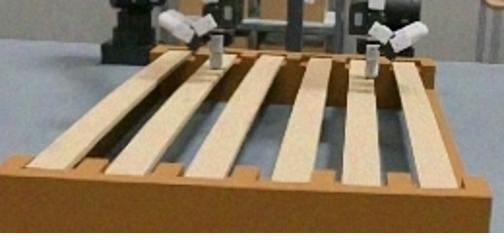

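Scene clock: 158.47 s.
left_arm: end_effector_position=(+0.3850, +0.3692, +0.2147) hand_goal=(+0.754, +0.000, +0.576, +0.696, +0.754, +0.000, -0.298, -0.174, +0.754, +0.000, -0.298, -0.174, +0.714, +0.678, +0.226, +0.168) hand_measured=(+0.754, -0.002, +0.576, +0.694, +0.756, -0.002, -0.294, -0.170, +0.756, -0.002, -0.292, -0.172, +0.716, +0.678, +0.220, +0.168) hand_current_ma=(+0, -1, +0, +0, +1, +0, +2, +2, +1, +0, +4, +1, +0, +0, -5, +0) hand_state=(goal, goal, goal, goal, goal, goal, goal, goal, goal, goal, goal, goal, goal, goal, goal, goal) hand_current_limit=0.40 hand_speed=-0.60 end_effector_quat_wxyz=(+0.013, -0.009, +1.000, +0.001) | right_arm: end_effector_position=(+0.3874, -0.0257, +0.2079) hand_goal=(+0.754, +0.000, +0.576, +0.696, +0.754, +0.000, -0.298, -0.174, +0.754, +0.000, -0.298, -0.174, +0.714, +0.678, +0.226, +0.168) hand_measured=(+0.752, -0.002, +0.574, +0.694, +0.754, -0.002, -0.294, -0.172, +0.754, -0.002, -0.294, -0.170, +0.714, +0.678, +0.220, +0.168) hand_current_ma=(-6, -4, -6, -6, +0, -2, +10, +7, +0, -3, +11, +8, -1, -2, -19, -2) hand_state=(goal, goal, goal, goal, goal, goal, goal, goal, goal, goal, goal, goal, goal, goal, goal, goal) hand_current_limit=0.40 hand_speed=-0.60 end_effector_quat_wxyz=(-0.022, +0.997, +0.075, -0.011)
Joint positions: left_arm=[0.015 1.525 1.376 -1.396 -0.001 -1.565] | right_arm=[0.709 1.743 1.594 -1.415 -0.048 2.085]
Joint torques (N m): left_arm=[-2.08 -12.92 6.22 0.69 -0.11 0.11] | right_arm=[-0.38 -13.45 6.78 0.18 0 0.07]
Heat: left arm: hottest elbow 35 °C; right arm: hottest shoulder 33 °C.
Hand target: left_arm +0.3881, +0.3668, +0.1993; +0.000, -0.001, +1.000, +0.000 | right_arm +0.3879, -0.0272, +0.1989; +0.000, +1.000, +0.000, +0.000
Off the commanded pose: left_arm 0.016 m, 2 deg | right_arm 0.009 m, 9 deg.
joint sent to its limit (right arm) — joint 6 (wrist roll), upper limit. The joint targets are off in orientation, not in position.

Scene clock: 159.17 s.
left_arm: end_effector_position=(+0.3866, +0.3692, +0.2074) hand_goal=(+0.754, +0.000, +0.576, +0.696, +0.754, +0.000, -0.298, -0.174, +0.754, +0.000, -0.298, -0.174, +0.714, +0.678, +0.226, +0.168) hand_measured=(+0.754, +0.006, +0.576, +0.694, +0.756, -0.002, -0.294, -0.170, +0.756, -0.002, -0.292, -0.172, +0.716, +0.678, +0.220, +0.168) hand_current_ma=(+0, +3, +0, +0, +1, +0, +2, +2, +1, +0, +4, +1, +0, +0, -5, +0) hand_state=(goal, goal, goal, goal, goal, goal, goal, goal, goal, goal, goal, goal, goal, goal, goal, goal) hand_current_limit=0.40 hand_speed=-0.60 end_effector_quat_wxyz=(+0.020, -0.009, +1.000, +0.001) | right_arm: end_effector_position=(+0.3882, -0.0250, +0.2035) hand_goal=(+0.754, +0.000, +0.576, +0.696, +0.754, +0.000, -0.298, -0.174, +0.754, +0.000, -0.298, -0.174, +0.714, +0.678, +0.226, +0.168) hand_measured=(+0.748, +0.006, +0.574, +0.694, +0.754, -0.002, -0.294, -0.172, +0.754, -0.002, -0.294, -0.170, +0.714, +0.678, +0.220, +0.168) hand_current_ma=(-17, +16, -7, -6, +0, -2, +10, +7, +0, -3, +11, +8, -1, -2, -19, -2) hand_state=(goal, goal, goal, goal, goal, goal, goal, goal, goal, goal, goal, goal, goal, goal, goal, goal) hand_current_limit=0.40 hand_speed=-0.60 end_effector_quat_wxyz=(-0.027, +0.997, +0.075, -0.004)
Joint positions: left_arm=[0.015 1.522 1.354 -1.362 -0.001 -1.565] | right_arm=[0.709 1.735 1.575 -1.386 -0.049 2.085]
Joint torques (N m): left_arm=[-2.14 -11.99 5.12 1.17 -0.11 0.12] | right_arm=[-0.03 -12.34 5.63 0.7 0.11 0.07]
Heat: left arm: hottest elbow 35 °C; right arm: hottest shoulder 33 °C.
Hand target: left_arm +0.3880, +0.3668, +0.1812; +0.000, -0.001, +1.000, +0.000 | right_arm +0.3879, -0.0272, +0.1809; +0.000, +1.000, +0.000, +0.000
Off the commanded pose: left_arm 0.026 m, 3 deg | right_arm 0.023 m, 9 deg.
joint sent to its limit (right arm) — joint 6 (wrist roll), upper limit. The joint targets are off in orientation, not in position.

Scene clock: 159.87 s.
left_arm: end_effector_position=(+0.3865, +0.3692, +0.2051) hand_goal=(+0.754, +0.000, +0.576, +0.696, +0.754, +0.000, -0.298, -0.174, +0.754, +0.000, -0.298, -0.174, +0.714, +0.678, +0.226, +0.168) hand_measured=(+0.754, +0.030, +0.576, +0.694, +0.756, -0.002, -0.294, -0.170, +0.756, -0.002, -0.292, -0.172, +0.716, +0.678, +0.220, +0.168) hand_current_ma=(+0, +35, +0, +0, +1, +0, +2, +2, +1, +0, +4, +1, +0, +0, -5, +0) hand_state=(goal, blocked, goal, goal, goal, goal, goal, goal, goal, goal, goal, goal, goal, goal, goal, goal) hand_current_limit=0.40 hand_speed=-0.60 end_effector_quat_wxyz=(+0.031, -0.009, +0.999, +0.001) | right_arm: end_effector_position=(+0.3875, -0.0251, +0.2017) hand_goal=(+0.754, +0.000, +0.576, +0.696, +0.754, +0.000, -0.298, -0.174, +0.754, +0.000, -0.298, -0.174, +0.714, +0.678, +0.226, +0.168) hand_measured=(+0.742, +0.020, +0.570, +0.692, +0.754, -0.002, -0.294, -0.172, +0.754, -0.002, -0.294, -0.170, +0.714, +0.678, +0.220, +0.168) hand_current_ma=(-36, +54, -17, -8, +0, -2, +10, +7, +0, -3, +11, +8, -1, -2, -19, -2) hand_state=(goal, blocked, goal, goal, goal, goal, goal, goal, goal, goal, goal, goal, goal, goal, goal, goal) hand_current_limit=0.40 hand_speed=-0.60 end_effector_quat_wxyz=(-0.034, +0.997, +0.075, +0.005)
Joint positions: left_arm=[0.015 1.51 1.335 -1.334 -0.001 -1.565] | right_arm=[0.709 1.719 1.552 -1.356 -0.051 2.085]
Joint torques (N m): left_arm=[-1.9 -10.29 3.93 1.68 -0.09 0.13] | right_arm=[-0.03 -10.11 4.62 1.26 0.19 0.07]
Heat: left arm: hottest elbow 35 °C; right arm: hottest shoulder 33 °C.
Hand target: left_arm +0.3881, +0.3668, +0.1632; +0.000, -0.001, +1.000, +0.000 | right_arm +0.3880, -0.0271, +0.1629; +0.000, +1.000, +0.000, +0.000
Off the commanded pose: left_arm 0.042 m, 4 deg | right_arm 0.039 m, 10 deg.
joint sent to its limit (right arm) — joint 6 (wrist roll), upper limit. The joint targets are off in orientation, not in position.

Scene clock: 160.57 s.
left_arm: end_effector_position=(+0.3850, +0.3692, +0.2037) hand_goal=(+0.754, +0.000, +0.576, +0.696, +0.754, +0.000, -0.298, -0.174, +0.754, +0.000, -0.298, -0.174, +0.714, +0.678, +0.226, +0.168) hand_measured=(+0.754, +0.048, +0.576, +0.694, +0.756, -0.002, -0.294, -0.170, +0.756, -0.002, -0.292, -0.172, +0.716, +0.678, +0.220, +0.168) hand_current_ma=(+0, +74, +0, +0, +1, +0, +2, +2, +1, +0, +4, +1, +0, +0, -5, +0) hand_state=(goal, blocked, goal, goal, goal, goal, goal, goal, goal, goal, goal, goal, goal, goal, goal, goal) hand_current_limit=0.40 hand_speed=-0.60 end_effector_quat_wxyz=(+0.044, -0.009, +0.999, +0.001) | right_arm: end_effector_position=(+0.3865, -0.0252, +0.1999) hand_goal=(+0.754, +0.000, +0.576, +0.696, +0.754, +0.000, -0.298, -0.174, +0.754, +0.000, -0.298, -0.174, +0.714, +0.678, +0.226, +0.168) hand_measured=(+0.736, +0.034, +0.564, +0.690, +0.754, -0.002, -0.294, -0.172, +0.754, -0.002, -0.294, -0.170, +0.714, +0.678, +0.220, +0.168) hand_current_ma=(-58, +99, -33, -16, +0, -2, +10, +7, +0, -3, +11, +8, -1, -2, -19, -2) hand_state=(goal, blocked, goal, goal, goal, goal, goal, goal, goal, goal, goal, goal, goal, goal, goal, goal) hand_current_limit=0.40 hand_speed=-0.60 end_effector_quat_wxyz=(-0.042, +0.996, +0.075, +0.015)
Joint positions: left_arm=[0.015 1.489 1.308 -1.301 -0.001 -1.565] | right_arm=[0.709 1.702 1.527 -1.325 -0.053 2.087]
Joint torques (N m): left_arm=[-2.14 -7.88 3.15 2.18 -0.07 0.14] | right_arm=[-0.03 -8.23 4.07 1.8 0.35 0.06]
Heat: left arm: hottest elbow 35 °C; right arm: hottest shoulder 33 °C.
Hand target: left_arm +0.3881, +0.3668, +0.1452; +0.000, -0.001, +1.000, +0.000 | right_arm +0.3880, -0.0271, +0.1449; +0.000, +1.000, +0.000, +0.000
Off the commanded pose: left_arm 0.059 m, 5 deg | right_arm 0.055 m, 10 deg.
joint sent to its limit (right arm) — joint 6 (wrist roll), upper limit. The joint targets are off in position and orientation.

execute_actions([
  [[0,0,0.08,0,0,0,0.754,0,0.576,0.696,0.754,0,-0.299,-0.174,0.754,0,-0.299,-0.174,0.714,0.678,0.226,0.168,0.4,-0.6,0,0,0.08,0,0,0,0.754,0,0.576,0.696,0.754,0,-0.299,-0.174,0.754,0,-0.299,-0.174,0.714,0.678,0.226,0.168,0.4,-0.6]],
  [[0,0,0.1,0,0,0,0.754,0,0.576,0.696,0.754,0,-0.299,-0.174,0.754,0,-0.299,-0.174,0.714,0.678,0.226,0.168,0.4,-0.6,0,-0.1,0.1,0,0,0,0.754,0,0.576,0.696,0.754,0,-0.299,-0.174,0.754,0,-0.299,-0.174,0.714,0.678,0.226,0.168,0.4,-0.6]],
], cameras=["cam_low"])

zoom_image(camera="cam_low", region=[60, 245, 180, 315])

zoom_image(camera="cam_low", region=[160, 245, 280, 315])

Scene clock: 181.20 s.
left_arm: end_effector_position=(+0.3763, +0.3690, +0.2485) hand_goal=(+0.754, +0.000, +0.576, +0.696, +0.754, +0.000, -0.298, -0.174, +0.754, +0.000, -0.298, -0.174, +0.714, +0.678, +0.226, +0.168) hand_measured=(+0.754, -0.004, +0.576, +0.694, +0.756, -0.002, -0.294, -0.170, +0.756, -0.002, -0.292, -0.172, +0.716, +0.678, +0.220, +0.168) hand_current_ma=(+0, -1, +0, +0, +1, +0, +2, +2, +1, +0, +4, +1, +0, +0, -6, +0) hand_state=(goal, goal, goal, goal, goal, goal, goal, goal, goal, goal, goal, goal, goal, goal, goal, goal) hand_current_limit=0.40 hand_speed=-0.60 end_effector_quat_wxyz=(-0.002, -0.008, +1.000, +0.001) | right_arm: end_effector_position=(+0.3814, -0.0969, +0.2435) hand_goal=(+0.754, +0.000, +0.576, +0.696, +0.754, +0.000, -0.298, -0.174, +0.754, +0.000, -0.298, -0.174, +0.714, +0.678, +0.226, +0.168) hand_measured=(+0.754, -0.002, +0.578, +0.696, +0.756, -0.002, -0.294, -0.172, +0.756, -0.002, -0.294, -0.170, +0.714, +0.678, +0.220, +0.168) hand_current_ma=(-1, -5, +5, +0, +5, -2, +10, +7, +4, -3, +11, +8, +1, -2, -20, -2) hand_state=(goal, goal, goal, goal, goal, goal, goal, goal, goal, goal, goal, goal, goal, goal, goal, goal) hand_current_limit=0.40 hand_speed=-0.60 end_effector_quat_wxyz=(+0.000, +1.000, +0.020, -0.013)
Joint positions: left_arm=[0.015 1.512 1.449 -1.512 -0.001 -1.564] | right_arm=[0.601 1.648 1.554 -1.499 -0.013 2.087]
Joint torques (N m): left_arm=[-2.14 -12.92 9.72 -0.17 -0.11 0.12] | right_arm=[0.67 -12.28 10.35 -0.59 0 0.05]
Heat: left arm: hottest elbow 34 °C; right arm: hottest shoulder 33 °C.
Hand target: left_arm +0.3881, +0.3668, +0.2532; +0.000, -0.001, +1.000, +0.000 | right_arm +0.3880, -0.0872, +0.2528; +0.000, +1.000, +0.000, +0.000
Off the commanded pose: left_arm 0.013 m, 1 deg | right_arm 0.015 m, 3 deg.
joint sent to its limit (right arm) — joint 6 (wrist roll), upper limit. The joint targets still meet the commanded pose.
Images, in order (width x height): cam_low 504x504.

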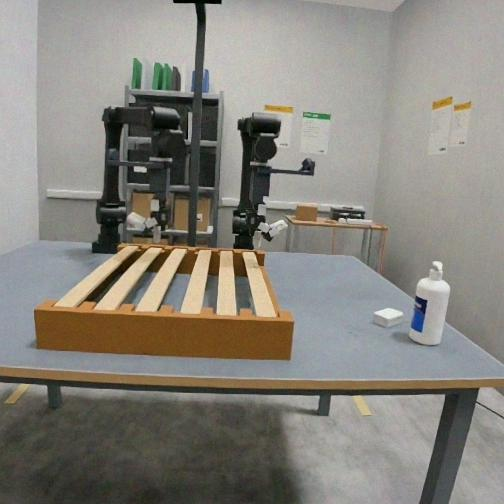

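Scaled by 4.200.

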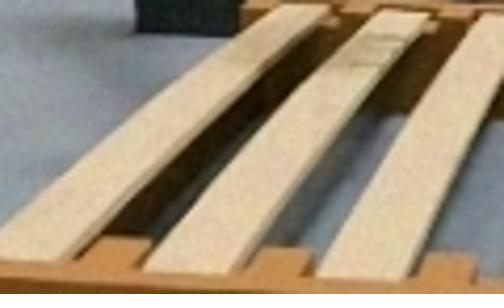

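Scaled by 4.200.

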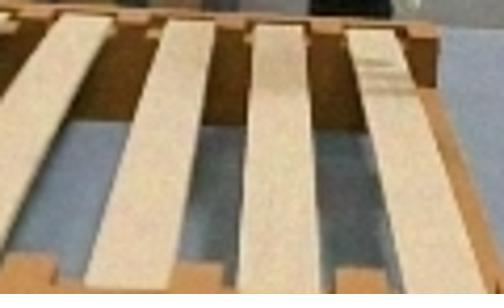

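execute_actions([
  [[0.12,0,0.01,0,0,0,0.754,0,0.576,0.696,0.754,0,-0.299,-0.174,0.754,0,-0.299,-0.174,0.714,0.678,0.226,0.168,0.4,-0.6,0.12,0.04,0.01,0,0,0,0.754,0,0.576,0.696,0.754,0,-0.299,-0.174,0.754,0,-0.299,-0.174,0.714,0.678,0.226,0.168,0.4,-0.6]],
  [[0.13,-0.0063,0,0,0,0,0.754,0,0.576,0.696,0.754,0,-0.299,-0.174,0.754,0,-0.299,-0.174,0.714,0.678,0.226,0.168,0.4,-0.6,0.13,0.055,0,0,0,0,0.754,0,0.576,0.696,0.754,0,-0.299,-0.174,0.754,0,-0.299,-0.174,0.714,0.678,0.226,0.168,0.4,-0.6]],
  [[0,0,-0.04,0,0,0,0.754,0,0.576,0.696,0.754,0,-0.299,-0.174,0.754,0,-0.299,-0.174,0.714,0.678,0.226,0.168,0.4,-0.6,0,0,-0.04,0,0,0,0.754,0,0.576,0.696,0.754,0,-0.299,-0.174,0.754,0,-0.299,-0.174,0.714,0.678,0.226,0.168,0.4,-0.6]],
  [[0,0,-0.06,0,0,0,0.754,0,0.576,0.696,0.754,0,-0.299,-0.174,0.754,0,-0.299,-0.174,0.714,0.678,0.226,0.168,0.4,-0.6,0,0,-0.06,0,0,0,0.754,0,0.576,0.696,0.754,0,-0.299,-0.174,0.754,0,-0.299,-0.174,0.714,0.678,0.226,0.168,0.4,-0.6]],
])

execute_actions([
  [[0,0,-0.06,0,0,0,0.754,0,0.576,0.696,0.754,0,-0.299,-0.174,0.754,0,-0.299,-0.174,0.714,0.678,0.226,0.168,0.4,-0.6,0,0,-0.06,0,0,0,0.754,0,0.576,0.696,0.754,0,-0.299,-0.174,0.754,0,-0.299,-0.174,0.714,0.678,0.226,0.168,0.4,-0.6]],
])

execute_actions([
  [[0,0,-0.06,0,0,0,0.754,0,0.576,0.696,0.754,0,-0.299,-0.174,0.754,0,-0.299,-0.174,0.714,0.678,0.226,0.168,0.4,-0.6,0,0,-0.06,0,0,0,0.754,0,0.576,0.696,0.754,0,-0.299,-0.174,0.754,0,-0.299,-0.174,0.714,0.678,0.226,0.168,0.4,-0.6]],
], cameras=["cam_low"])

zoom_image(camera="cam_low", region=[160, 245, 280, 315])

Scene clock: 189.63 s.
left_arm: end_effector_position=(+0.5337, +0.3661, +0.2131) hand_goal=(+0.754, +0.000, +0.576, +0.696, +0.754, +0.000, -0.298, -0.174, +0.754, +0.000, -0.298, -0.174, +0.714, +0.678, +0.226, +0.168) hand_measured=(+0.754, +0.006, +0.576, +0.694, +0.756, +0.000, -0.294, -0.170, +0.756, +0.000, -0.292, -0.172, +0.714, +0.678, +0.220, +0.168) hand_current_ma=(+0, +3, +0, +0, +1, +0, +2, +2, +0, +0, +4, +1, +0, +0, -5, +0) hand_state=(goal, moving, goal, goal, goal, goal, goal, goal, goal, goal, goal, goal, goal, goal, goal, goal) hand_current_limit=0.40 hand_speed=-0.60 end_effector_quat_wxyz=(+0.005, -0.003, +1.000, +0.001) | right_arm: end_effector_position=(+0.5343, -0.0272, +0.2140) hand_goal=(+0.754, +0.000, +0.576, +0.696, +0.754, +0.000, -0.298, -0.174, +0.754, +0.000, -0.298, -0.174, +0.714, +0.678, +0.226, +0.168) hand_measured=(+0.752, +0.002, +0.576, +0.696, +0.754, +0.000, -0.294, -0.172, +0.754, +0.000, -0.294, -0.170, +0.714, +0.678, +0.220, +0.168) hand_current_ma=(-6, +3, +0, +0, +1, +0, +10, +7, +1, +0, +11, +8, -1, -2, -22, -2) hand_state=(goal, goal, goal, goal, goal, goal, goal, goal, goal, goal, goal, goal, goal, goal, goal, goal) hand_current_limit=0.40 hand_speed=-0.60 end_effector_quat_wxyz=(-0.003, +1.000, +0.004, +0.007)
Joint positions: left_arm=[0.003 1.933 1.914 -1.541 -0.003 -1.564] | right_arm=[0.569 2.12 2.175 -1.611 0.002 2.088]
Joint torques (N m): left_arm=[-1.85 -20.54 6.83 0.79 -0.04 0] | right_arm=[-0.5 -17.9 6.74 0.38 0.03 -0.1]
Heat: left arm: hottest elbow 35 °C; right arm: hottest elbow 33 °C.
Hand target: left_arm +0.5381, +0.3631, +0.1993; +0.000, -0.001, +1.000, +0.000 | right_arm +0.5380, -0.0303, +0.1989; +0.000, +1.000, +0.000, +0.000
Off the commanded pose: left_arm 0.015 m, 1 deg | right_arm 0.016 m, 1 deg.

Scene clock: 190.33 s.
left_arm: end_effector_position=(+0.5333, +0.3661, +0.2079) hand_goal=(+0.754, +0.000, +0.576, +0.696, +0.754, +0.000, -0.298, -0.174, +0.754, +0.000, -0.298, -0.174, +0.714, +0.678, +0.226, +0.168) hand_measured=(+0.754, +0.034, +0.576, +0.694, +0.756, +0.000, -0.294, -0.170, +0.756, +0.000, -0.292, -0.172, +0.714, +0.678, +0.220, +0.168) hand_current_ma=(+0, +44, +0, +0, +1, +0, +2, +2, +0, +0, +4, +1, +0, +0, -5, +0) hand_state=(goal, blocked, goal, goal, goal, goal, goal, goal, goal, goal, goal, goal, goal, goal, goal, goal) hand_current_limit=0.40 hand_speed=-0.60 end_effector_quat_wxyz=(+0.027, -0.003, +1.000, +0.002) | right_arm: end_effector_position=(+0.5331, -0.0271, +0.2101) hand_goal=(+0.754, +0.000, +0.576, +0.696, +0.754, +0.000, -0.298, -0.174, +0.754, +0.000, -0.298, -0.174, +0.714, +0.678, +0.226, +0.168) hand_measured=(+0.746, +0.010, +0.572, +0.694, +0.754, +0.000, -0.294, -0.172, +0.754, +0.000, -0.294, -0.170, +0.714, +0.678, +0.220, +0.168) hand_current_ma=(-26, +25, -11, -4, +1, +0, +10, +7, +0, +0, +11, +8, -1, -2, -20, -2) hand_state=(goal, goal, goal, goal, goal, goal, goal, goal, goal, goal, goal, goal, goal, goal, goal, goal) hand_current_limit=0.40 hand_speed=-0.60 end_effector_quat_wxyz=(-0.016, +1.000, +0.004, +0.026)
Joint positions: left_arm=[0.003 1.9 1.852 -1.469 -0.003 -1.564] | right_arm=[0.569 2.075 2.097 -1.531 -0.002 2.088]
Joint torques (N m): left_arm=[-1.79 -17.38 5.03 1.44 -0.08 0.01] | right_arm=[-0.5 -14.21 5.26 1.02 0.18 -0.07]
Heat: left arm: hottest elbow 35 °C; right arm: hottest shoulder 33 °C.
Hand target: left_arm +0.5380, +0.3631, +0.1631; +0.000, -0.001, +1.000, +0.000 | right_arm +0.5380, -0.0302, +0.1628; +0.000, +1.000, +0.000, +0.000
Off the commanded pose: left_arm 0.045 m, 3 deg | right_arm 0.048 m, 4 deg.

Scene clock: 191.03 s.
left_arm: end_effector_position=(+0.5305, +0.3661, +0.2045) hand_goal=(+0.754, +0.000, +0.576, +0.696, +0.754, +0.000, -0.298, -0.174, +0.754, +0.000, -0.298, -0.174, +0.714, +0.678, +0.226, +0.168) hand_measured=(+0.754, +0.056, +0.576, +0.694, +0.756, +0.000, -0.294, -0.170, +0.756, +0.000, -0.292, -0.172, +0.714, +0.678, +0.222, +0.168) hand_current_ma=(+0, +92, +0, +0, +1, +0, +2, +2, +0, +0, +4, +1, +0, +0, -4, +0) hand_state=(goal, blocked, goal, goal, goal, goal, goal, goal, goal, goal, goal, goal, goal, goal, goal, goal) hand_current_limit=0.40 hand_speed=-0.60 end_effector_quat_wxyz=(+0.050, -0.003, +0.999, +0.002) | right_arm: end_effector_position=(+0.5310, -0.0277, +0.2061) hand_goal=(+0.754, +0.000, +0.576, +0.696, +0.754, +0.000, -0.298, -0.174, +0.754, +0.000, -0.298, -0.174, +0.714, +0.678, +0.226, +0.168) hand_measured=(+0.736, +0.026, +0.564, +0.690, +0.754, +0.000, -0.294, -0.172, +0.754, +0.000, -0.294, -0.170, +0.714, +0.678, +0.220, +0.168) hand_current_ma=(-60, +72, -33, -15, +0, +0, +9, +7, +0, +0, +10, +8, -1, -2, -18, -2) hand_state=(goal, blocked, goal, goal, goal, goal, goal, goal, goal, goal, goal, goal, goal, goal, goal, goal) hand_current_limit=0.40 hand_speed=-0.60 end_effector_quat_wxyz=(-0.029, +0.999, +0.004, +0.044)
Joint positions: left_arm=[0.003 1.86 1.785 -1.395 -0.003 -1.564] | right_arm=[0.569 2.032 2.022 -1.455 -0.006 2.088]
Joint torques (N m): left_arm=[-2.02 -13.27 3.93 2.09 -0.07 0.01] | right_arm=[-0.26 -11.05 4.12 1.63 0.3 -0.07]
Heat: left arm: hottest elbow 35 °C; right arm: hottest shoulder 33 °C.
Hand target: left_arm +0.5381, +0.3631, +0.1272; +0.000, -0.001, +1.000, +0.000 | right_arm +0.5380, -0.0302, +0.1270; +0.000, +1.000, +0.000, +0.000
Off the commanded pose: left_arm 0.078 m, 6 deg | right_arm 0.080 m, 6 deg.
Images, in order (width x height): cam_low 504x504.

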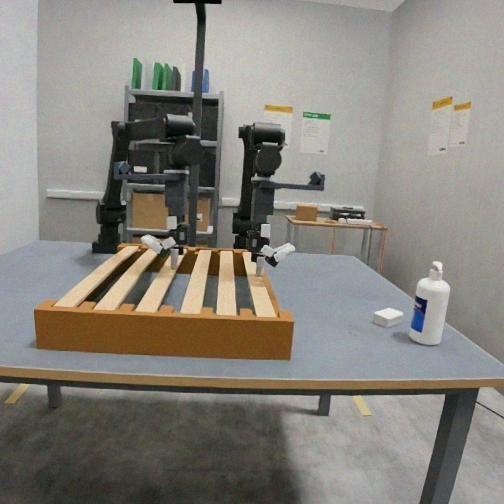

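Scaled by 4.200.

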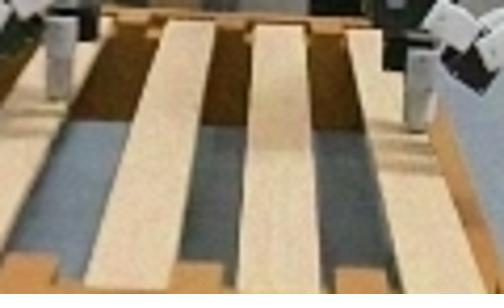

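execute_actions([
  [[0,0,0.133,0,0,0,0.754,0,0.576,0.696,0.754,0,-0.299,-0.174,0.754,0,-0.299,-0.174,0.714,0.678,0.226,0.168,0.4,-0.6,0,0,0.133,0,0,0,0.754,0,0.576,0.696,0.754,0,-0.299,-0.174,0.754,0,-0.299,-0.174,0.714,0.678,0.226,0.168,0.4,-0.6]],
  [[0,-0.133,0.117,0,0,0,0.754,0,0.576,0.696,0.754,0,-0.299,-0.174,0.754,0,-0.299,-0.174,0.714,0.678,0.226,0.168,0.4,-0.6,0,-0.145,0.117,0,0,0,0.754,0,0.576,0.696,0.754,0,-0.299,-0.174,0.754,0,-0.299,-0.174,0.714,0.678,0.226,0.168,0.4,-0.6]],
  [[0,0,-0.07,0,0,0,0.754,0,0.576,0.696,0.754,0,-0.299,-0.174,0.754,0,-0.299,-0.174,0.714,0.678,0.226,0.168,0.4,-0.6,0,0,-0.07,0,0,0,0.754,0,0.576,0.696,0.754,0,-0.299,-0.174,0.754,0,-0.299,-0.174,0.714,0.678,0.226,0.168,0.4,-0.6]],
  [[0,0,-0.06,0,0,0,0.754,0,0.576,0.696,0.754,0,-0.299,-0.174,0.754,0,-0.299,-0.174,0.714,0.678,0.226,0.168,0.4,-0.6,0,0,-0.06,0,0,0,0.754,0,0.576,0.696,0.754,0,-0.299,-0.174,0.754,0,-0.299,-0.174,0.714,0.678,0.226,0.168,0.4,-0.6]],
])

execute_actions([
  [[0,0,-0.03,0,0,0,0.754,0,0.576,0.696,0.754,0,-0.299,-0.174,0.754,0,-0.299,-0.174,0.714,0.678,0.226,0.168,0.4,-0.6,0,0,-0.03,0,0,0,0.754,0,0.576,0.696,0.754,0,-0.299,-0.174,0.754,0,-0.299,-0.174,0.714,0.678,0.226,0.168,0.4,-0.6]],
  [[0,0,-0.03,0,0,0,0.754,0,0.576,0.696,0.754,0,-0.299,-0.174,0.754,0,-0.299,-0.174,0.714,0.678,0.226,0.168,0.4,-0.6,0,0,-0.03,0,0,0,0.754,0,0.576,0.696,0.754,0,-0.299,-0.174,0.754,0,-0.299,-0.174,0.714,0.678,0.226,0.168,0.4,-0.6]],
])

execute_actions([
  [[0,0,-0.03,0,0,0,0.754,0,0.576,0.696,0.754,0,-0.299,-0.174,0.754,0,-0.299,-0.174,0.714,0.678,0.226,0.168,0.4,-0.6,0,0,-0.03,0,0,0,0.754,0,0.576,0.696,0.754,0,-0.299,-0.174,0.754,0,-0.299,-0.174,0.714,0.678,0.226,0.168,0.4,-0.6]],
  [[0,0,-0.03,0,0,0,0.754,0,0.576,0.696,0.754,0,-0.299,-0.174,0.754,0,-0.299,-0.174,0.714,0.678,0.226,0.168,0.4,-0.6,0,0,-0.03,0,0,0,0.754,0,0.576,0.696,0.754,0,-0.299,-0.174,0.754,0,-0.299,-0.174,0.714,0.678,0.226,0.168,0.4,-0.6]],
], cameras=["cam_low"])

Scene clock: 208.77 s.
left_arm: end_effector_position=(+0.5348, +0.2870, +0.2153) hand_goal=(+0.754, +0.000, +0.576, +0.696, +0.754, +0.000, -0.298, -0.174, +0.754, +0.000, -0.298, -0.174, +0.714, +0.678, +0.226, +0.168) hand_measured=(+0.752, +0.004, +0.576, +0.694, +0.754, +0.000, -0.294, -0.170, +0.754, +0.000, -0.292, -0.172, +0.714, +0.678, +0.220, +0.168) hand_current_ma=(+0, +1, +0, +0, +0, +0, +2, +2, +0, +0, +4, +1, +0, +0, -5, +0) hand_state=(goal, goal, goal, goal, goal, goal, goal, goal, goal, goal, goal, goal, goal, goal, goal, goal) hand_current_limit=0.40 hand_speed=-0.60 end_effector_quat_wxyz=(+0.007, +0.002, +1.000, +0.000) | right_arm: end_effector_position=(+0.5354, -0.1179, +0.2131) hand_goal=(+0.754, +0.000, +0.576, +0.696, +0.754, +0.000, -0.298, -0.174, +0.754, +0.000, -0.298, -0.174, +0.714, +0.678, +0.226, +0.168) hand_measured=(+0.752, +0.000, +0.576, +0.696, +0.756, +0.000, -0.294, -0.172, +0.754, +0.000, -0.294, -0.170, +0.714, +0.678, +0.222, +0.168) hand_current_ma=(-4, +0, +0, -2, +3, +0, +9, +7, +2, +0, +10, +8, +1, -2, -17, -2) hand_state=(goal, goal, goal, goal, goal, goal, goal, goal, goal, goal, goal, goal, goal, goal, goal, goal) hand_current_limit=0.40 hand_speed=-0.60 end_effector_quat_wxyz=(-0.002, +1.000, -0.009, +0.007)
Joint positions: left_arm=[-0.127 1.943 1.936 -1.549 -0.001 -1.685] | right_arm=[0.439 1.995 1.969 -1.53 0.002 1.983]
Joint torques (N m): left_arm=[-1.96 -20.42 6.64 0.8 -0.1 -0.1] | right_arm=[0.15 -16.21 6.68 0.44 0.03 -0.23]
Heat: left arm: hottest elbow 35 °C; right arm: hottest elbow 33 °C.
Hand target: left_arm +0.5382, +0.2832, +0.1991; +0.000, -0.001, +1.000, +0.000 | right_arm +0.5380, -0.1171, +0.1990; +0.000, +1.000, +0.000, +0.000
Off the commanded pose: left_arm 0.017 m, 1 deg | right_arm 0.015 m, 1 deg.

Scene clock: 209.97 s.
left_arm: end_effector_position=(+0.5337, +0.2871, +0.2119) hand_goal=(+0.754, +0.000, +0.576, +0.696, +0.754, +0.000, -0.298, -0.174, +0.754, +0.000, -0.298, -0.174, +0.714, +0.678, +0.226, +0.168) hand_measured=(+0.750, +0.036, +0.576, +0.694, +0.754, +0.000, -0.294, -0.170, +0.754, +0.000, -0.292, -0.172, +0.714, +0.678, +0.220, +0.168) hand_current_ma=(-2, +49, +0, +0, +0, +0, +2, +2, +0, +0, +4, +1, +0, +0, -5, +0) hand_state=(goal, blocked, goal, goal, goal, goal, goal, goal, goal, goal, goal, goal, goal, goal, goal, goal) hand_current_limit=0.40 hand_speed=-0.60 end_effector_quat_wxyz=(+0.029, +0.001, +1.000, -0.003) | right_arm: end_effector_position=(+0.5335, -0.1182, +0.2092) hand_goal=(+0.754, +0.000, +0.576, +0.696, +0.754, +0.000, -0.298, -0.174, +0.754, +0.000, -0.298, -0.174, +0.714, +0.678, +0.226, +0.168) hand_measured=(+0.746, +0.020, +0.572, +0.694, +0.756, +0.000, -0.294, -0.172, +0.754, +0.000, -0.294, -0.170, +0.714, +0.678, +0.222, +0.168) hand_current_ma=(-27, +56, -11, -4, +3, +0, +9, +7, +2, +0, +10, +8, +1, -2, -17, -2) hand_state=(goal, blocked, goal, goal, goal, goal, goal, goal, goal, goal, goal, goal, goal, goal, goal, goal) hand_current_limit=0.40 hand_speed=-0.60 end_effector_quat_wxyz=(-0.011, +1.000, -0.009, +0.026)
Joint positions: left_arm=[-0.127 1.908 1.877 -1.482 -0.001 -1.686] | right_arm=[0.439 1.957 1.906 -1.463 -0.001 1.983]
Joint torques (N m): left_arm=[-1.96 -17.03 4.63 1.55 -0.1 -0.07] | right_arm=[0.5 -13.04 5.11 1.29 0.11 -0.24]
Heat: left arm: hottest elbow 35 °C; right arm: hottest elbow 33 °C.
Hand target: left_arm +0.5381, +0.2833, +0.1631; +0.000, -0.001, +1.000, +0.000 | right_arm +0.5380, -0.1171, +0.1628; +0.000, +1.000, +0.000, +0.000
Off the commanded pose: left_arm 0.049 m, 3 deg | right_arm 0.047 m, 3 deg.

Scene clock: 211.17 s.
left_arm: end_effector_position=(+0.5305, +0.2875, +0.2089) hand_goal=(+0.754, +0.000, +0.576, +0.696, +0.754, +0.000, -0.298, -0.174, +0.754, +0.000, -0.298, -0.174, +0.714, +0.678, +0.226, +0.168) hand_measured=(+0.750, +0.058, +0.574, +0.694, +0.754, +0.000, -0.294, -0.170, +0.754, +0.000, -0.292, -0.172, +0.714, +0.678, +0.220, +0.168) hand_current_ma=(-3, +98, +0, +0, +0, +0, +2, +2, +0, +0, +4, +1, +0, +0, -5, +0) hand_state=(goal, blocked, goal, goal, goal, goal, goal, goal, goal, goal, goal, goal, goal, goal, goal, goal) hand_current_limit=0.40 hand_speed=-0.60 end_effector_quat_wxyz=(+0.052, +0.001, +0.999, -0.006) | right_arm: end_effector_position=(+0.5310, -0.1186, +0.2056) hand_goal=(+0.754, +0.000, +0.576, +0.696, +0.754, +0.000, -0.298, -0.174, +0.754, +0.000, -0.298, -0.174, +0.714, +0.678, +0.226, +0.168) hand_measured=(+0.738, +0.040, +0.566, +0.690, +0.756, +0.000, -0.294, -0.172, +0.754, +0.000, -0.294, -0.170, +0.714, +0.678, +0.222, +0.168) hand_current_ma=(-55, +119, -31, -14, +3, +0, +9, +7, +2, +0, +10, +8, +1, -2, -16, -2) hand_state=(goal, blocked, goal, goal, goal, goal, goal, goal, goal, goal, goal, goal, goal, goal, goal, goal) hand_current_limit=0.40 hand_speed=-0.60 end_effector_quat_wxyz=(-0.022, +0.999, -0.008, +0.045)
Joint positions: left_arm=[-0.127 1.866 1.808 -1.408 -0.001 -1.687] | right_arm=[0.439 1.918 1.841 -1.393 -0.004 1.983]
Joint torques (N m): left_arm=[-1.85 -12.86 3.52 2.19 -0.12 -0.08] | right_arm=[0.26 -9.76 3.96 1.89 0.28 -0.24]
Heat: left arm: hottest elbow 35 °C; right arm: hottest elbow 33 °C.
Hand target: left_arm +0.5382, +0.2832, +0.1272; +0.000, -0.001, +1.000, +0.000 | right_arm +0.5380, -0.1171, +0.1268; +0.000, +1.000, +0.000, +0.000
Off the commanded pose: left_arm 0.082 m, 6 deg | right_arm 0.079 m, 6 deg.
Images, in order (width x height): cam_low 504x504.

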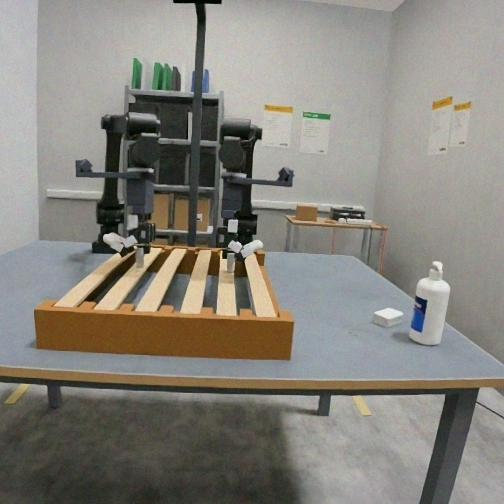

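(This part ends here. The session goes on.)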